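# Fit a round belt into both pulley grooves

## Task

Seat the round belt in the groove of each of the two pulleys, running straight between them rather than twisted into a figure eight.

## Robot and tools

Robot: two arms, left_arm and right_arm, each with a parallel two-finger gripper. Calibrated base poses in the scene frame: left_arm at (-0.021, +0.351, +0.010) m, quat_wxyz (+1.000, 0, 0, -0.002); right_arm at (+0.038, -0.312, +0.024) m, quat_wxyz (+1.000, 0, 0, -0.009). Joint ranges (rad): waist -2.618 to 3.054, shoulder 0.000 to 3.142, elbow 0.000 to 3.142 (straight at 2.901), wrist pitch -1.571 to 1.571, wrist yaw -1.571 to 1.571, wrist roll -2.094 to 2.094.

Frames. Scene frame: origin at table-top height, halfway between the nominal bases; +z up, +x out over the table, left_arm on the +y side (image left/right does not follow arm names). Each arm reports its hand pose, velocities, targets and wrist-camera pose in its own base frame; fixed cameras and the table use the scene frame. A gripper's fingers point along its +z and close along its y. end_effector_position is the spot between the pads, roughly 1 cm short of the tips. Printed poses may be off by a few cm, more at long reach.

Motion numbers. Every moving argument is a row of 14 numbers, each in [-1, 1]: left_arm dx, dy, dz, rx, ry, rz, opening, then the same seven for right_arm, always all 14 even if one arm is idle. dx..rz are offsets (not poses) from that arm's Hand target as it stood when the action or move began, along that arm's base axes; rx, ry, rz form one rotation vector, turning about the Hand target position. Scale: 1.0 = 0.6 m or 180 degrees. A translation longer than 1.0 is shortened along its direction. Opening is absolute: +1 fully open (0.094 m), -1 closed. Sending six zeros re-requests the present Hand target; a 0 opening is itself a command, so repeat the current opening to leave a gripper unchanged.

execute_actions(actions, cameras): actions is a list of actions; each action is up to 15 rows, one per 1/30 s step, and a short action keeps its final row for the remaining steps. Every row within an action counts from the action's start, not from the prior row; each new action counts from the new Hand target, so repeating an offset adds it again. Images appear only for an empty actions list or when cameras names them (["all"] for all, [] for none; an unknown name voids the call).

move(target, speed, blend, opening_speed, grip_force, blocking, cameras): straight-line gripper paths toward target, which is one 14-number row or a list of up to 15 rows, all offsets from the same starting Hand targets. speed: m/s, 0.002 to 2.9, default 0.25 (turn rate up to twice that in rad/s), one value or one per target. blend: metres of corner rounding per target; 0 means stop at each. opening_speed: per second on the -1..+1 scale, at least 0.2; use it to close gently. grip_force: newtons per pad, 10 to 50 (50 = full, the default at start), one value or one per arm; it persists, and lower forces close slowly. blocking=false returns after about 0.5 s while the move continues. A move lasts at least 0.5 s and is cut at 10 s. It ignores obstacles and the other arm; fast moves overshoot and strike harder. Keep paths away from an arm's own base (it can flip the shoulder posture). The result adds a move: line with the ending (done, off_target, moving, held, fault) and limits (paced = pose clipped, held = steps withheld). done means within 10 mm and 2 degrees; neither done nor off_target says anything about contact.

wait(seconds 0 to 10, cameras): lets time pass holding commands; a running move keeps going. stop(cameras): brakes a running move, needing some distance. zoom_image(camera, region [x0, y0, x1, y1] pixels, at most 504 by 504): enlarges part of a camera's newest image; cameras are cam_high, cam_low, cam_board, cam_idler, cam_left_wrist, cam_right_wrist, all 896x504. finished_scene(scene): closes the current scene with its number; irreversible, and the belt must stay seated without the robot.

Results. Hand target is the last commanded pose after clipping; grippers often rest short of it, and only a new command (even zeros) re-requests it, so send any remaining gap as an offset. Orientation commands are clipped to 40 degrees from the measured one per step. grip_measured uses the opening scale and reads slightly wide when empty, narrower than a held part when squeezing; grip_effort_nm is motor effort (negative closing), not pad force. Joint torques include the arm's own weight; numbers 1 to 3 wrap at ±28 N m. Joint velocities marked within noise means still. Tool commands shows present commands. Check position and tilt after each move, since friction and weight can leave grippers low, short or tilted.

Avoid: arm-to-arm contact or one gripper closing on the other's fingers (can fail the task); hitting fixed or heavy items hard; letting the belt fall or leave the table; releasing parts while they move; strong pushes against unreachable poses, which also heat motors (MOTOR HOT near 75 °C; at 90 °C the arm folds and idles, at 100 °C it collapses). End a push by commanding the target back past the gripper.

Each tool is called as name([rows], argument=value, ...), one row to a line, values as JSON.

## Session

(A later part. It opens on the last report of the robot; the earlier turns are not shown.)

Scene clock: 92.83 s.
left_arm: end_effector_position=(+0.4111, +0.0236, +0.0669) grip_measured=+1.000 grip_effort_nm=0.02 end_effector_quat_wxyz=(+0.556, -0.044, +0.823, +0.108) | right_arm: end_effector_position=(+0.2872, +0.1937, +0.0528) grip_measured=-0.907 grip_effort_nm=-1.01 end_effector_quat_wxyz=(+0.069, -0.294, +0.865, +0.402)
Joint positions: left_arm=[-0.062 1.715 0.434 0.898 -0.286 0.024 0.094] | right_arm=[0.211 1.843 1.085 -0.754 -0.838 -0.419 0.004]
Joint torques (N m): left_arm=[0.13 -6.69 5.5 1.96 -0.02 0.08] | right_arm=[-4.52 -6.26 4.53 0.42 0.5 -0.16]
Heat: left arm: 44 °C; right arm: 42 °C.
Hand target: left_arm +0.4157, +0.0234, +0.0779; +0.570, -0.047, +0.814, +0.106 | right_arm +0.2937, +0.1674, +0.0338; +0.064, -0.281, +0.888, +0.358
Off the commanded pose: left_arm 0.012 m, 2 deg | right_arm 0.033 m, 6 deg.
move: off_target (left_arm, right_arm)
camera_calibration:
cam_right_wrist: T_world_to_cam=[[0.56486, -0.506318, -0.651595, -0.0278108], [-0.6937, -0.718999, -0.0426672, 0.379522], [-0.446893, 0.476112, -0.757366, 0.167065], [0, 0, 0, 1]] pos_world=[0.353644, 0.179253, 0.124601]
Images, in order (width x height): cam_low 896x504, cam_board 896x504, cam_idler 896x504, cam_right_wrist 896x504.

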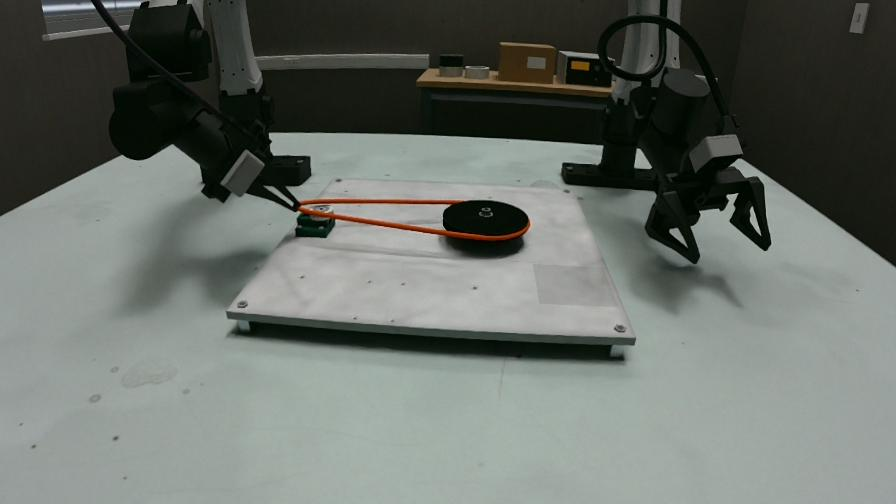

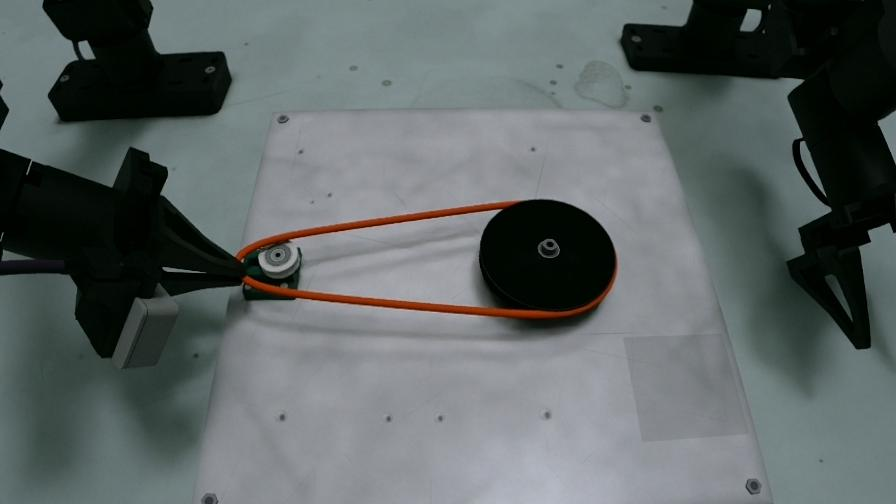

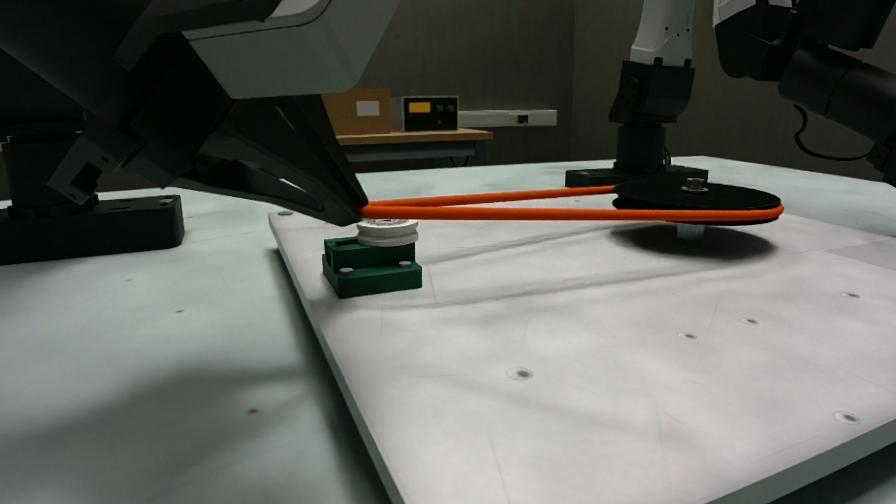

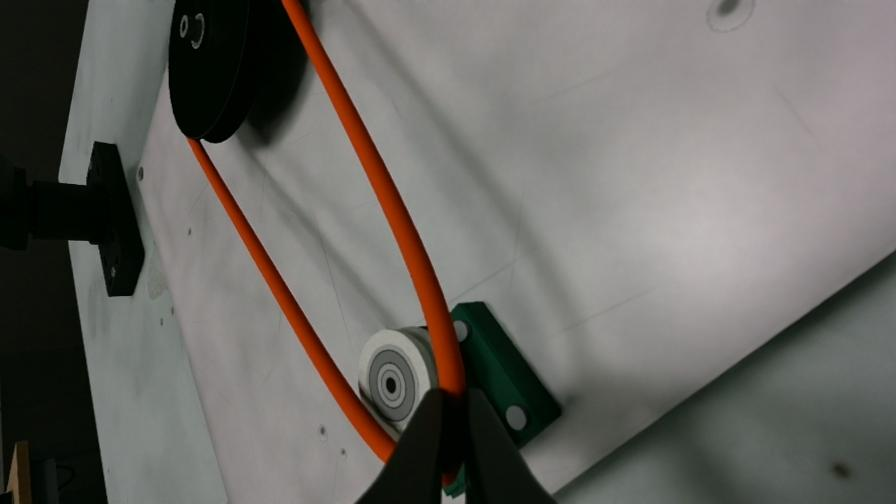

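move(target=[0,0,0,0,0,0,1,-0.012,-0.012,-0.025,0,0,0,-0.95], speed=0.06, cameras=["cam_low","cam_idler","cam_board","cam_right_wrist"])

zoom_image(camera="cam_board", region=[200, 180, 400, 380])

zoom_image(camera="cam_idler", region=[300, 130, 560, 300])

Scene clock: 94.43 s.
left_arm: end_effector_position=(+0.4111, +0.0236, +0.0669) grip_measured=+1.000 grip_effort_nm=0.02 end_effector_quat_wxyz=(+0.556, -0.044, +0.823, +0.108) | right_arm: end_effector_position=(+0.2794, +0.1913, +0.0433) grip_measured=-0.907 grip_effort_nm=-1.01 end_effector_quat_wxyz=(+0.072, -0.295, +0.858, +0.415)
Joint positions: left_arm=[-0.062 1.715 0.434 0.898 -0.286 0.024 0.094] | right_arm=[0.197 1.847 1.029 -0.708 -0.868 -0.444 0.004]
Joint torques (N m): left_arm=[0.12 -6.69 5.5 1.96 -0.02 0.09] | right_arm=[-5.2 -5.83 4.11 0.33 0.81 -0.1]
Heat: left arm: 44 °C; right arm: 42 °C.
Hand target: left_arm +0.4157, +0.0234, +0.0779; +0.570, -0.047, +0.814, +0.106 | right_arm +0.2865, +0.1601, +0.0189; +0.065, -0.281, +0.888, +0.357
Off the commanded pose: left_arm 0.012 m, 2 deg | right_arm 0.040 m, 8 deg.
move: off_target (left_arm, right_arm)
camera_calibration:
cam_right_wrist: T_world_to_cam=[[0.566532, -0.483963, -0.66695, -0.034875], [-0.690126, -0.720934, -0.063083, 0.372278], [-0.450297, 0.496018, -0.742428, 0.154054], [0, 0, 0, 1]] pos_world=[0.346047, 0.175096, 0.114598]
Images, in order (width x height): cam_low 896x504, cam_board 896x504, cam_idler 896x504, cam_right_wrist 896x504.

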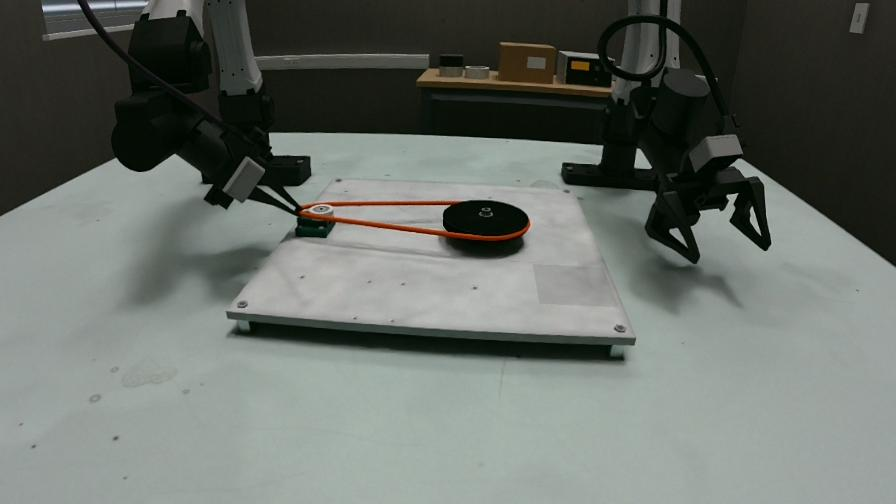

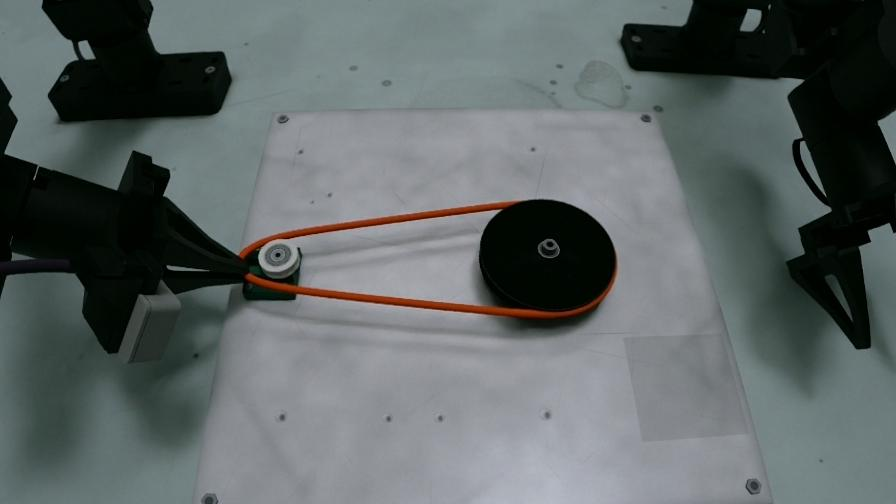

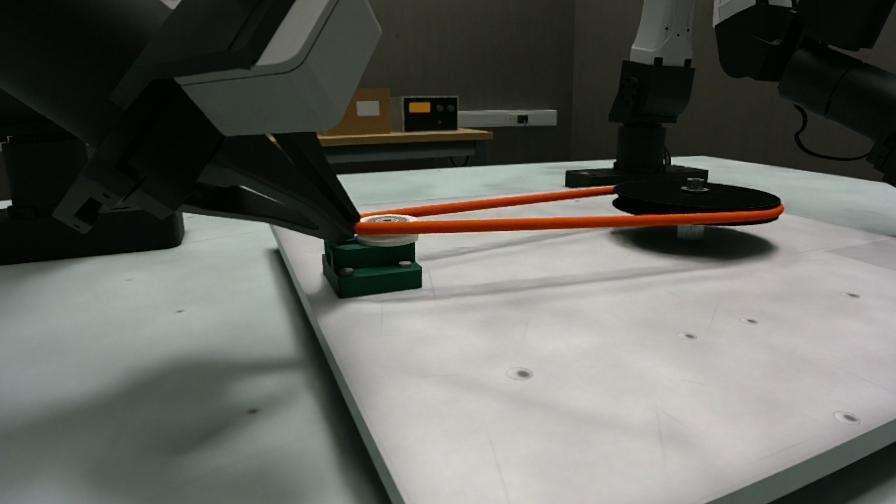

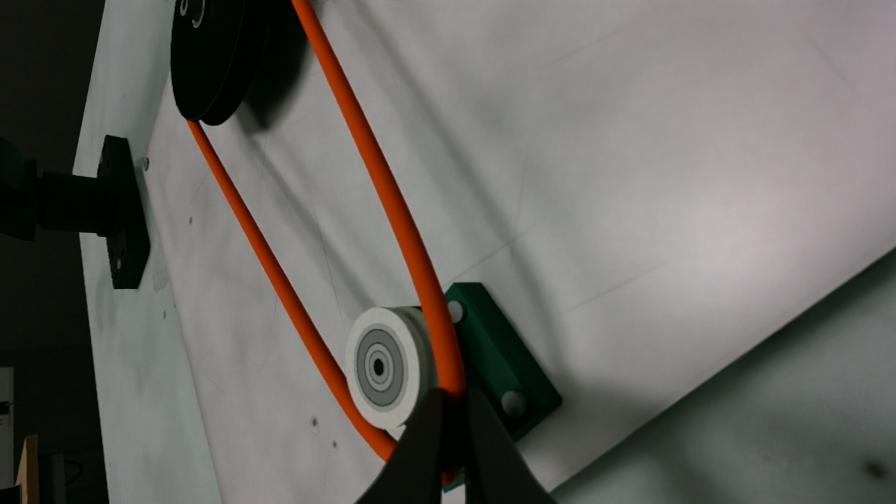

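Scaled by 2.520 from the camera's 896x504 image, which has a finer 1280x720 frame.

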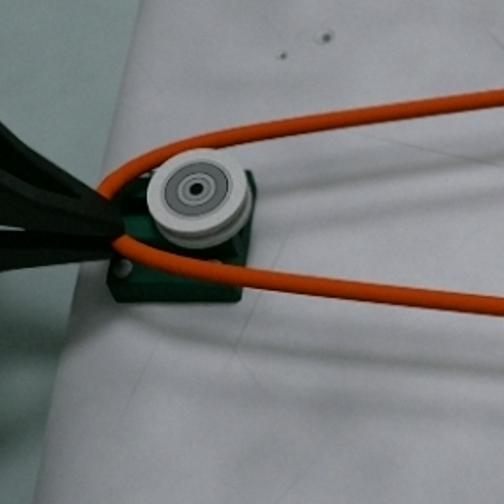

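Scaled by 1.938 from the camera's 896x504 image, which has a finer 1280x720 frame.

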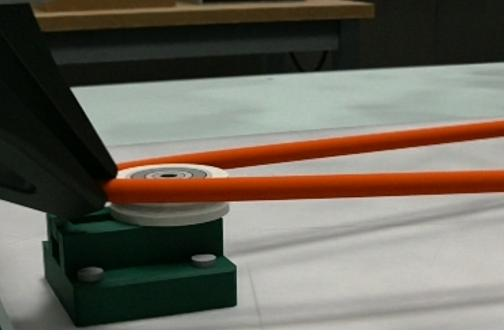

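move(target=[0,0,0,0,0,0,1,-0.012,-0.008,-0.012,0,-0.07,0,-0.95], speed=0.06, cameras=["cam_low","cam_idler","cam_board","cam_right_wrist"])

zoom_image(camera="cam_board", region=[200, 180, 400, 380])

zoom_image(camera="cam_idler", region=[300, 130, 560, 300])

zoom_image(camera="cam_low", region=[270, 180, 390, 250])

Scene clock: 98.40 s.
left_arm: end_effector_position=(+0.4111, +0.0236, +0.0669) grip_measured=+1.000 grip_effort_nm=0.02 end_effector_quat_wxyz=(+0.556, -0.044, +0.823, +0.108) | right_arm: end_effector_position=(+0.2728, +0.1902, +0.0386) grip_measured=-0.907 grip_effort_nm=-1.01 end_effector_quat_wxyz=(+0.171, -0.335, +0.833, +0.406)
Joint positions: left_arm=[-0.062 1.715 0.434 0.898 -0.286 0.024 0.094] | right_arm=[0.192 1.722 0.806 -0.393 -0.885 -0.45 0.004]
Joint torques (N m): left_arm=[0.13 -6.69 5.49 1.96 -0.02 0.09] | right_arm=[-4.71 -6.82 3.12 0.57 1.22 -0.18]
Heat: left arm: 44 °C; right arm: 41 °C.
Hand target: left_arm +0.4157, +0.0234, +0.0779; +0.570, -0.047, +0.814, +0.106 | right_arm +0.2793, +0.1554, +0.0117; +0.162, -0.319, +0.876, +0.325
Off the commanded pose: left_arm 0.012 m, 2 deg | right_arm 0.045 m, 11 deg.
move: off_target (left_arm, right_arm)
camera_calibration:
cam_right_wrist: T_world_to_cam=[[0.69818, -0.447533, -0.558802, -0.0818572], [-0.656187, -0.712156, -0.249505, 0.362836], [-0.286293, 0.540878, -0.790878, 0.0966658], [0, 0, 0, 1]] pos_world=[0.322914, 0.169477, 0.121238]
Images, in order (width x height): cam_low 896x504, cam_board 896x504, cam_idler 896x504, cam_right_wrist 896x504.

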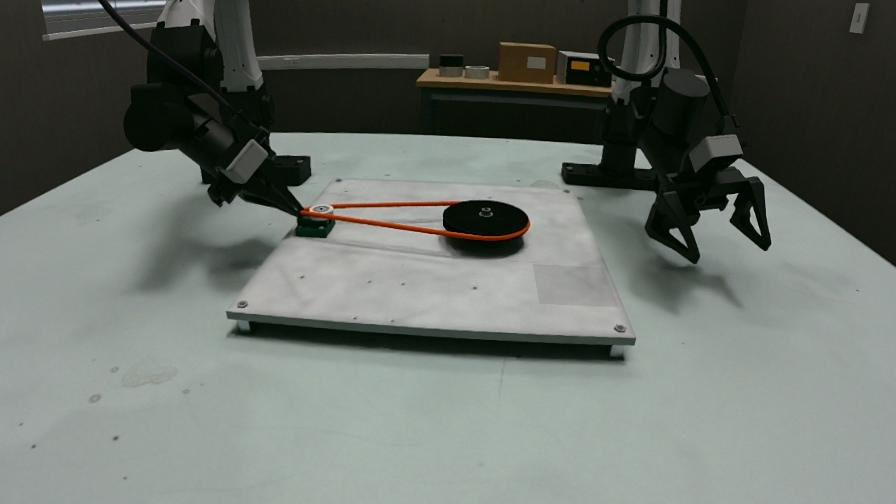

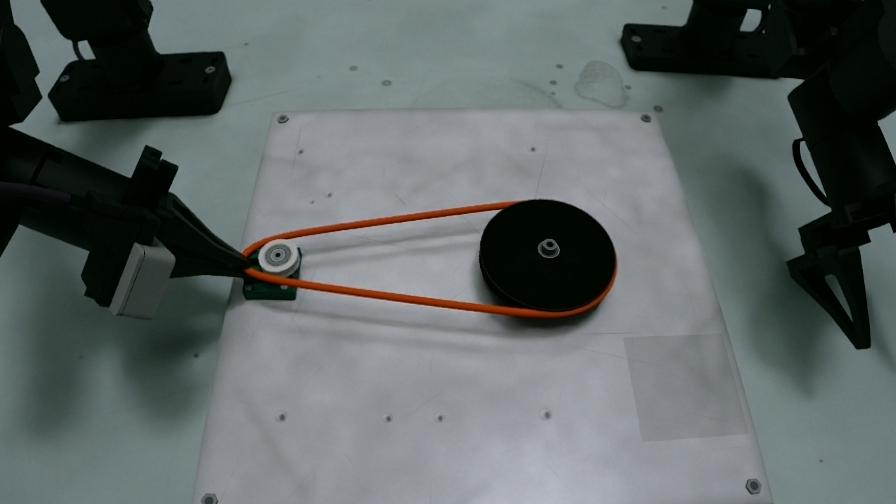

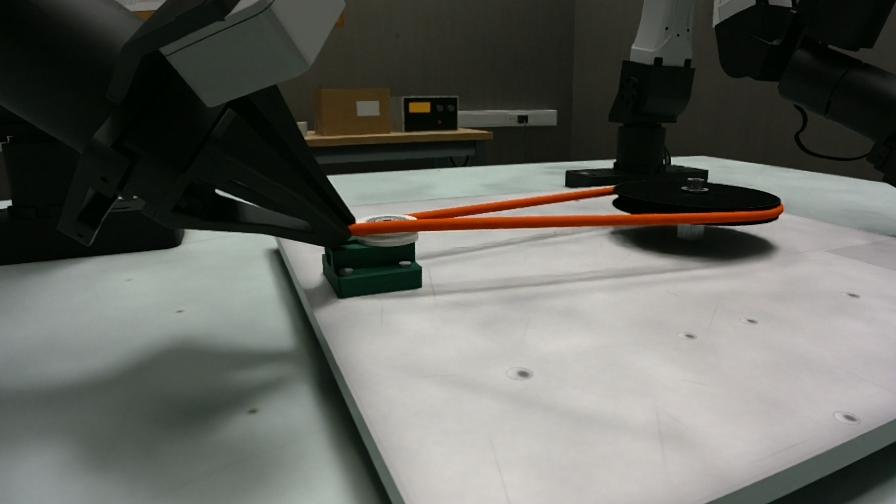

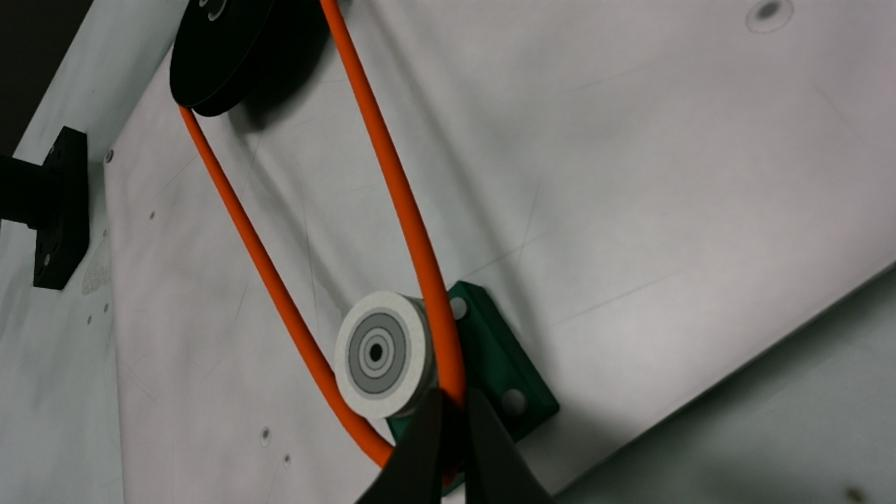

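Scaled by 2.520 from the camera's 896x504 image, which has a finer 1280x720 frame.

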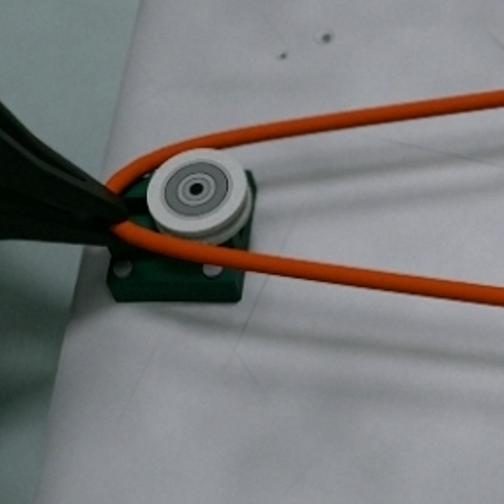

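Scaled by 1.938 from the camera's 896x504 image, which has a finer 1280x720 frame.

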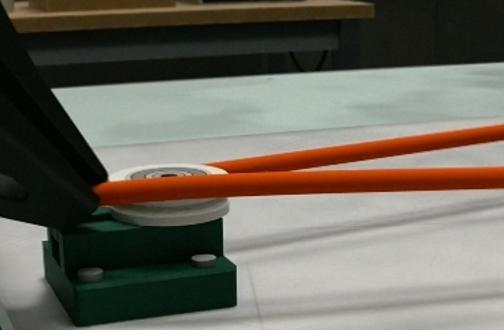

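Scaled by 4.200 from the camera's 896x504 image, which has a finer 1280x720 frame.

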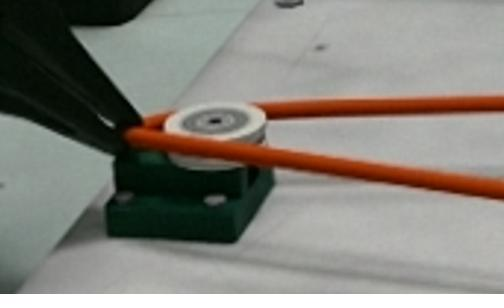

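move(target=[0,0,0,0,0,0,1,-0.00,-0.008,-0.018,0,0.02,0,-0.95], speed=0.06, cameras=["cam_low","cam_idler","cam_board","cam_right_wrist"])

zoom_image(camera="cam_board", region=[200, 180, 400, 380])

zoom_image(camera="cam_idler", region=[300, 180, 460, 300])

zoom_image(camera="cam_low", region=[270, 180, 390, 250])

Scene clock: 100.50 s.
left_arm: end_effector_position=(+0.4111, +0.0236, +0.0669) grip_measured=+1.000 grip_effort_nm=0.02 end_effector_quat_wxyz=(+0.556, -0.044, +0.823, +0.108) | right_arm: end_effector_position=(+0.2720, +0.1887, +0.0378) grip_measured=-0.907 grip_effort_nm=-1.01 end_effector_quat_wxyz=(+0.169, -0.332, +0.828, +0.419)
Joint positions: left_arm=[-0.062 1.715 0.434 0.898 -0.286 0.024 0.094] | right_arm=[0.176 1.741 0.809 -0.403 -0.916 -0.469 0.004]
Joint torques (N m): left_arm=[0.13 -6.69 5.5 1.96 -0.02 0.09] | right_arm=[-5.2 -4.05 4.83 0.06 1.39 -0.24]
Heat: left arm: 44 °C; right arm: 41 °C.
Hand target: left_arm +0.4157, +0.0234, +0.0779; +0.570, -0.047, +0.814, +0.106 | right_arm +0.2792, +0.1506, +0.0008; +0.134, -0.308, +0.880, +0.334
Off the commanded pose: left_arm 0.012 m, 2 deg | right_arm 0.054 m, 12 deg.
move: off_target (left_arm, right_arm)
camera_calibration:
cam_right_wrist: T_world_to_cam=[[0.691711, -0.430521, -0.579817, -0.0831344], [-0.65703, -0.708405, -0.257825, 0.360913], [-0.299747, 0.559297, -0.772877, 0.0961112], [0, 0, 0, 1]] pos_world=[0.323444, 0.166127, 0.119132]
Images, in order (width x height): cam_low 896x504, cam_board 896x504, cam_idler 896x504, cam_right_wrist 896x504.

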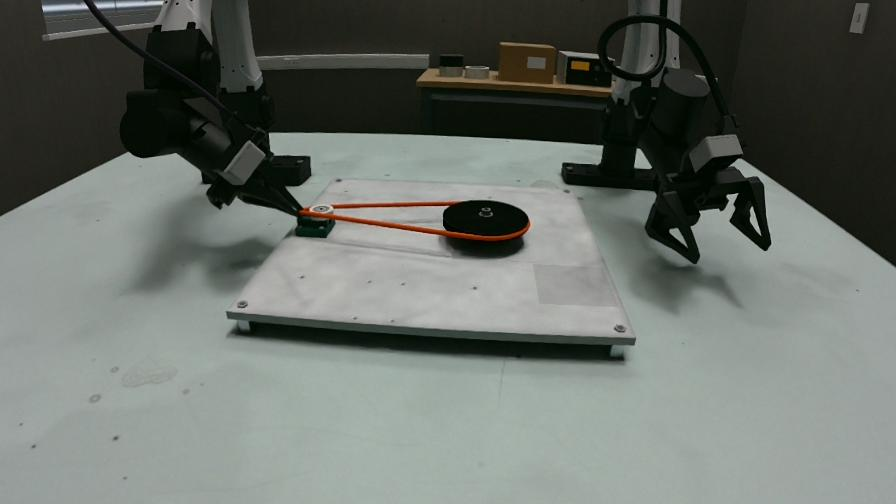

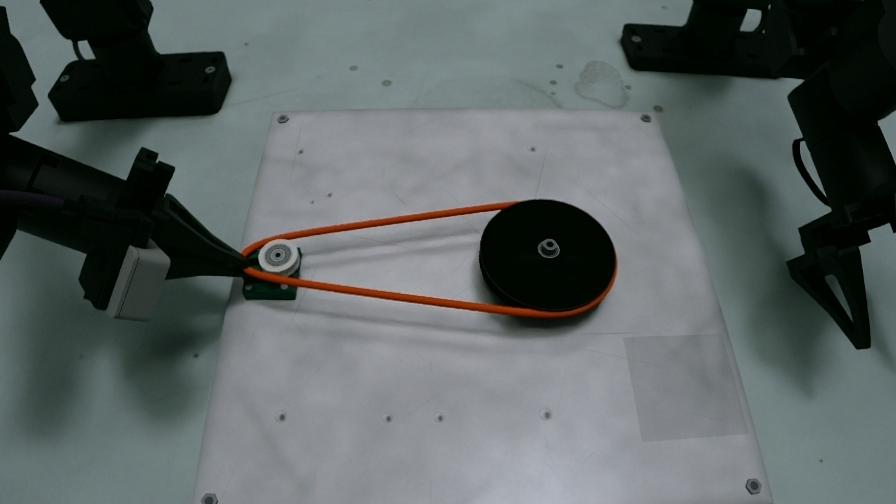

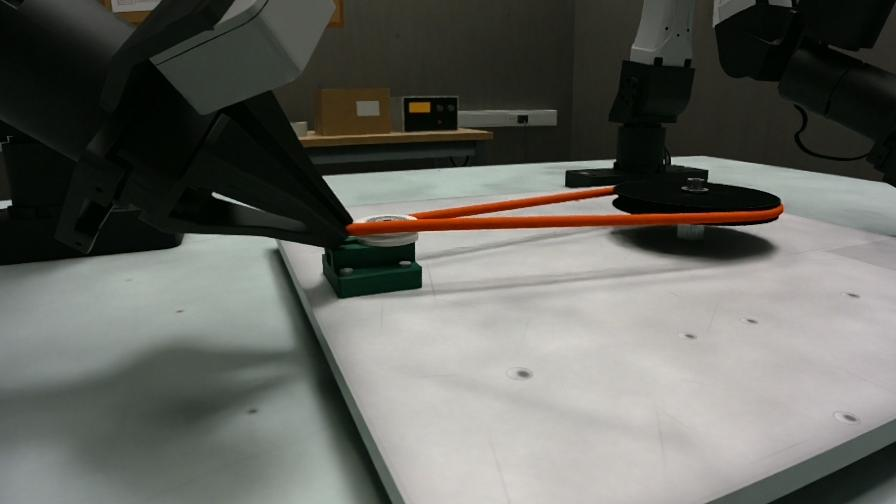

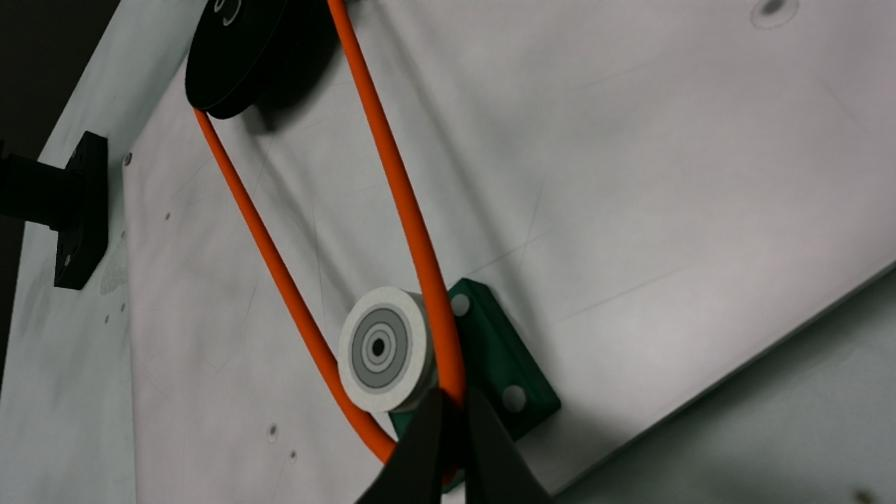

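Scaled by 2.520 from the camera's 896x504 image, which has a finer 1280x720 frame.

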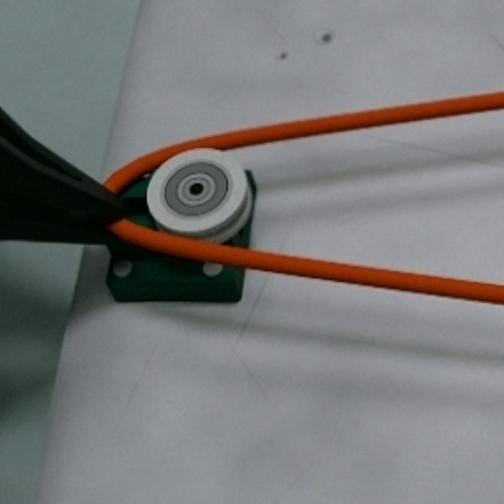

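Scaled by 3.150 from the camera's 896x504 image, which has a finer 1280x720 frame.

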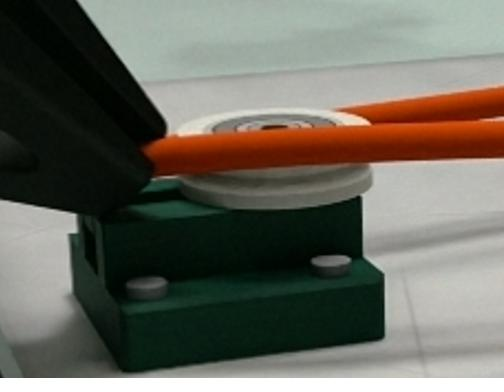

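Scaled by 4.200 from the camera's 896x504 image, which has a finer 1280x720 frame.

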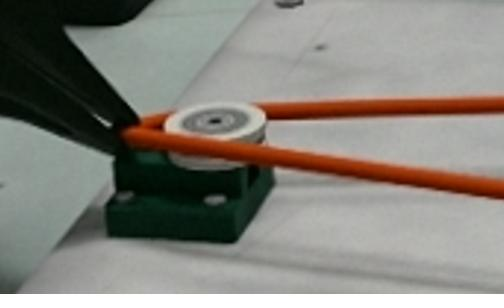

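move(target=[0,0,0,0,0,0,1,0.008,-0.01,0.012,-0.07,0.0,0,-0.95], speed=0.06, cameras=["cam_low","cam_idler","cam_board"])

zoom_image(camera="cam_board", region=[200, 180, 400, 380])

zoom_image(camera="cam_idler", region=[300, 180, 460, 300])

zoom_image(camera="cam_low", region=[270, 180, 390, 250])

Scene clock: 104.33 s.
left_arm: end_effector_position=(+0.4111, +0.0236, +0.0669) grip_measured=+1.000 grip_effort_nm=0.02 end_effector_quat_wxyz=(+0.556, -0.044, +0.823, +0.108) | right_arm: end_effector_position=(+0.2721, +0.1886, +0.0378) grip_measured=-0.907 grip_effort_nm=-1.01 end_effector_quat_wxyz=(+0.123, -0.336, +0.861, +0.361)
Joint positions: left_arm=[-0.062 1.715 0.434 0.898 -0.286 0.024 0.094] | right_arm=[0.233 1.73 0.899 -0.554 -0.766 -0.435 0.004]
Joint torques (N m): left_arm=[0.13 -6.71 5.49 1.96 -0.02 0.09] | right_arm=[-3.59 -6.75 5.65 0.08 2.13 -0.01]
Heat: left arm: 45 °C; right arm: 40 °C.
Hand target: left_arm +0.4157, +0.0234, +0.0779; +0.570, -0.047, +0.814, +0.106 | right_arm +0.2841, +0.1446, +0.0081; +0.099, -0.321, +0.912, +0.236
Off the commanded pose: left_arm 0.012 m, 2 deg | right_arm 0.055 m, 16 deg.
move: off_target (left_arm, right_arm)
Images, in order (width x height): cam_low 896x504, cam_board 896x504, cam_idler 896x504.

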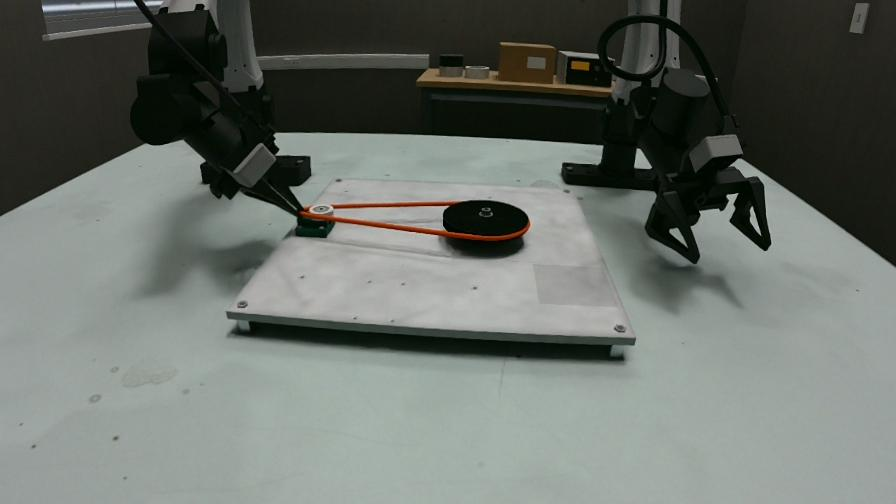

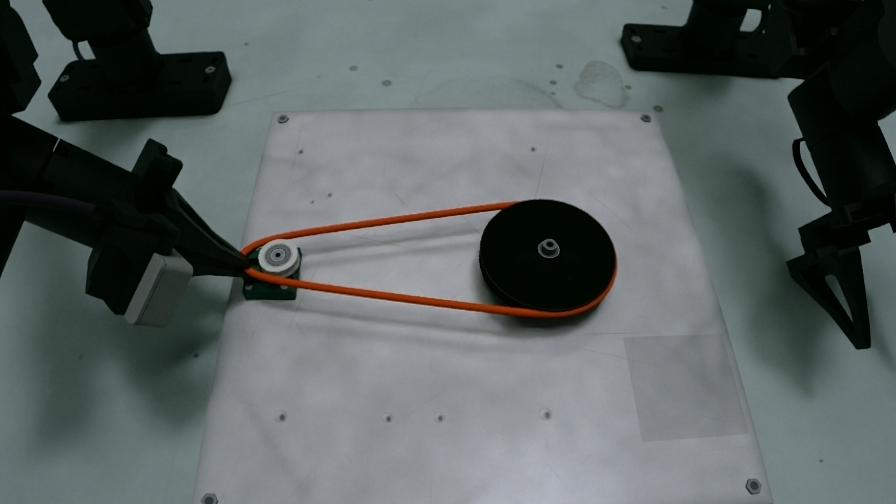

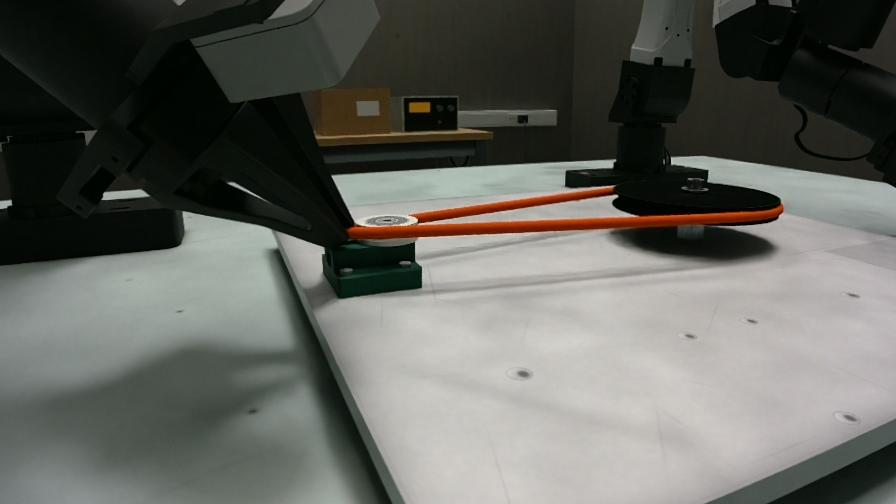

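Scaled by 2.520 from the camera's 896x504 image, which has a finer 1280x720 frame.

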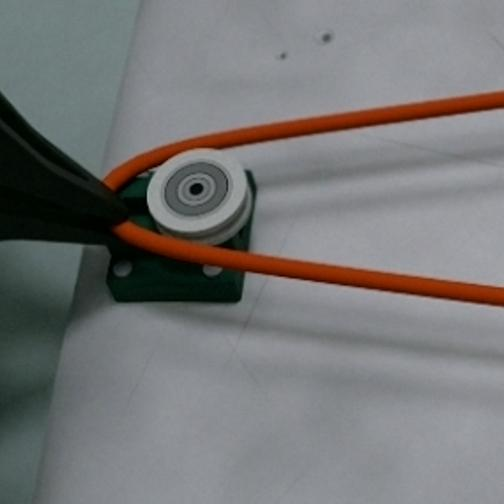

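Scaled by 3.150 from the camera's 896x504 image, which has a finer 1280x720 frame.

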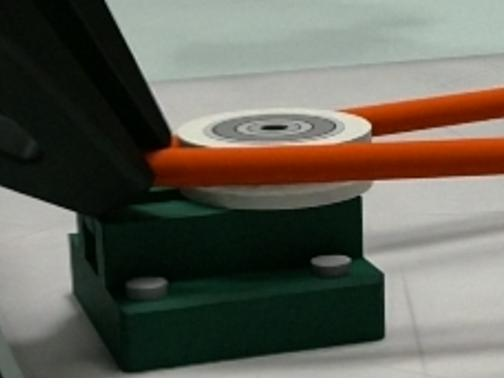

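Scaled by 4.200 from the camera's 896x504 image, which has a finer 1280x720 frame.

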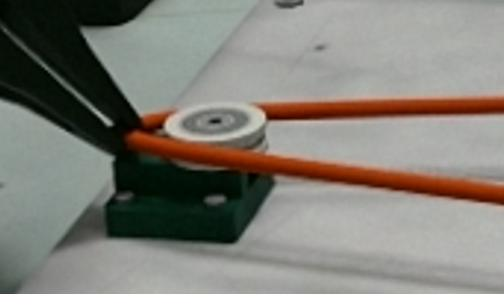

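move(target=[0,0,0,0,0,0,1,-0.01,0.05,0.03,0,0.0,0,-0.95], speed=0.06, cameras=["cam_low","cam_idler","cam_board"])

zoom_image(camera="cam_board", region=[200, 180, 400, 380])

zoom_image(camera="cam_idler", region=[300, 180, 460, 300])

zoom_image(camera="cam_low", region=[270, 180, 390, 250])

Scene clock: 106.77 s.
left_arm: end_effector_position=(+0.4111, +0.0236, +0.0669) grip_measured=+1.000 grip_effort_nm=0.02 end_effector_quat_wxyz=(+0.556, -0.044, +0.823, +0.108) | right_arm: end_effector_position=(+0.2731, +0.1975, +0.0389) grip_measured=-0.907 grip_effort_nm=-1.01 end_effector_quat_wxyz=(+0.111, -0.330, +0.887, +0.304)
Joint positions: left_arm=[-0.062 1.715 0.434 0.898 -0.286 0.024 0.094] | right_arm=[0.321 1.696 0.928 -0.567 -0.622 -0.316 0.004]
Joint torques (N m): left_arm=[0.13 -6.68 5.5 1.96 -0.02 0.09] | right_arm=[-1.13 -6.61 6.24 0.32 1.1 0.04]
Heat: left arm: 45 °C; right arm: 40 °C.
Hand target: left_arm +0.4157, +0.0234, +0.0779; +0.570, -0.047, +0.814, +0.106 | right_arm +0.2780, +0.1746, +0.0261; +0.099, -0.321, +0.912, +0.236
Off the commanded pose: left_arm 0.012 m, 2 deg | right_arm 0.027 m, 9 deg.
move: off_target (left_arm, right_arm)
Images, in order (width x height): cam_low 896x504, cam_board 896x504, cam_idler 896x504.

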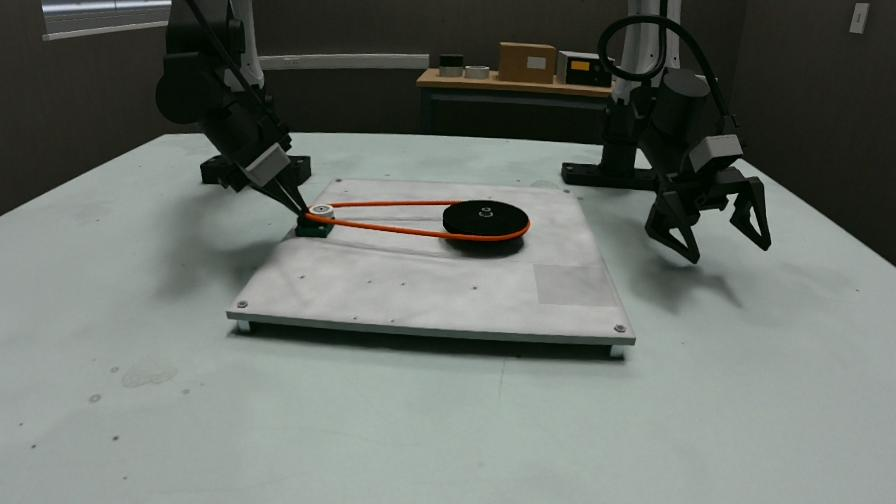

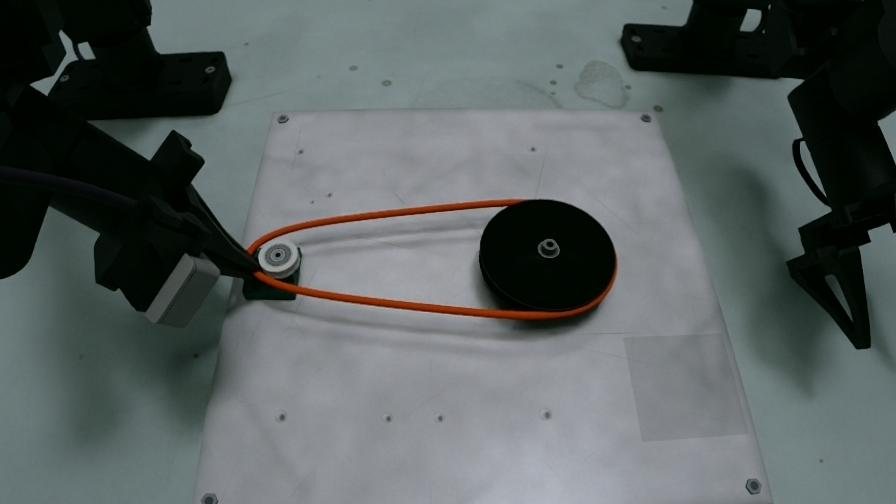

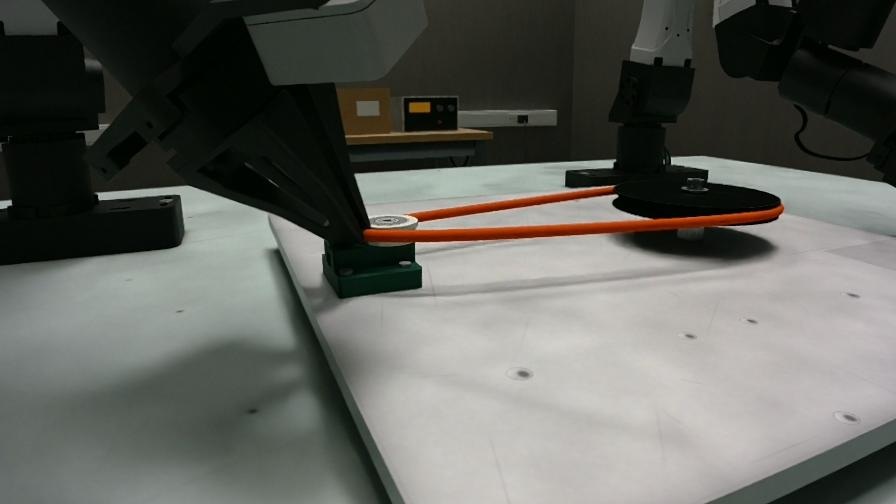

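Scaled by 2.520 from the camera's 896x504 image, which has a finer 1280x720 frame.

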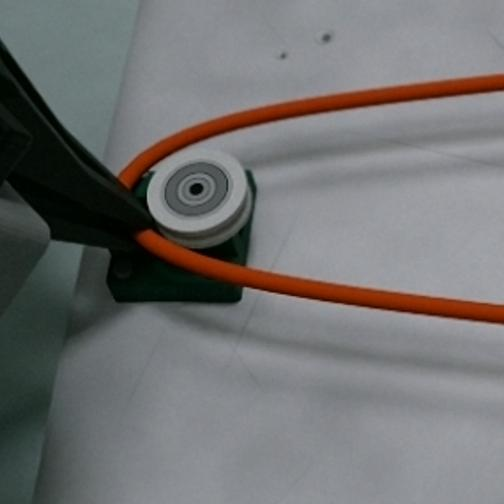

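Scaled by 3.150 from the camera's 896x504 image, which has a finer 1280x720 frame.

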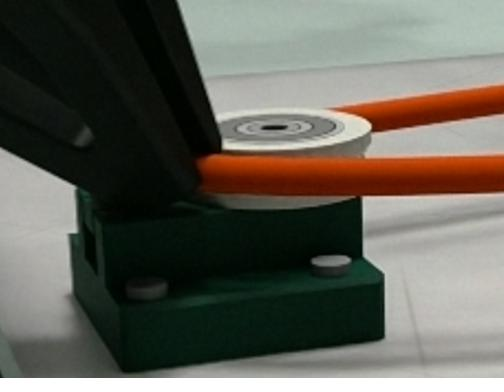

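Scaled by 4.200 from the camera's 896x504 image, which has a finer 1280x720 frame.

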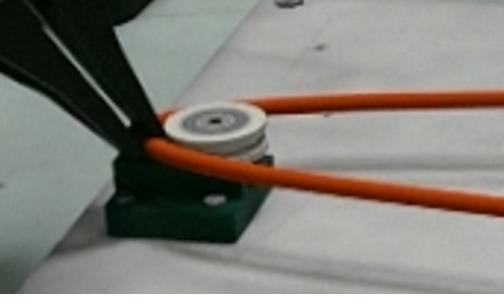

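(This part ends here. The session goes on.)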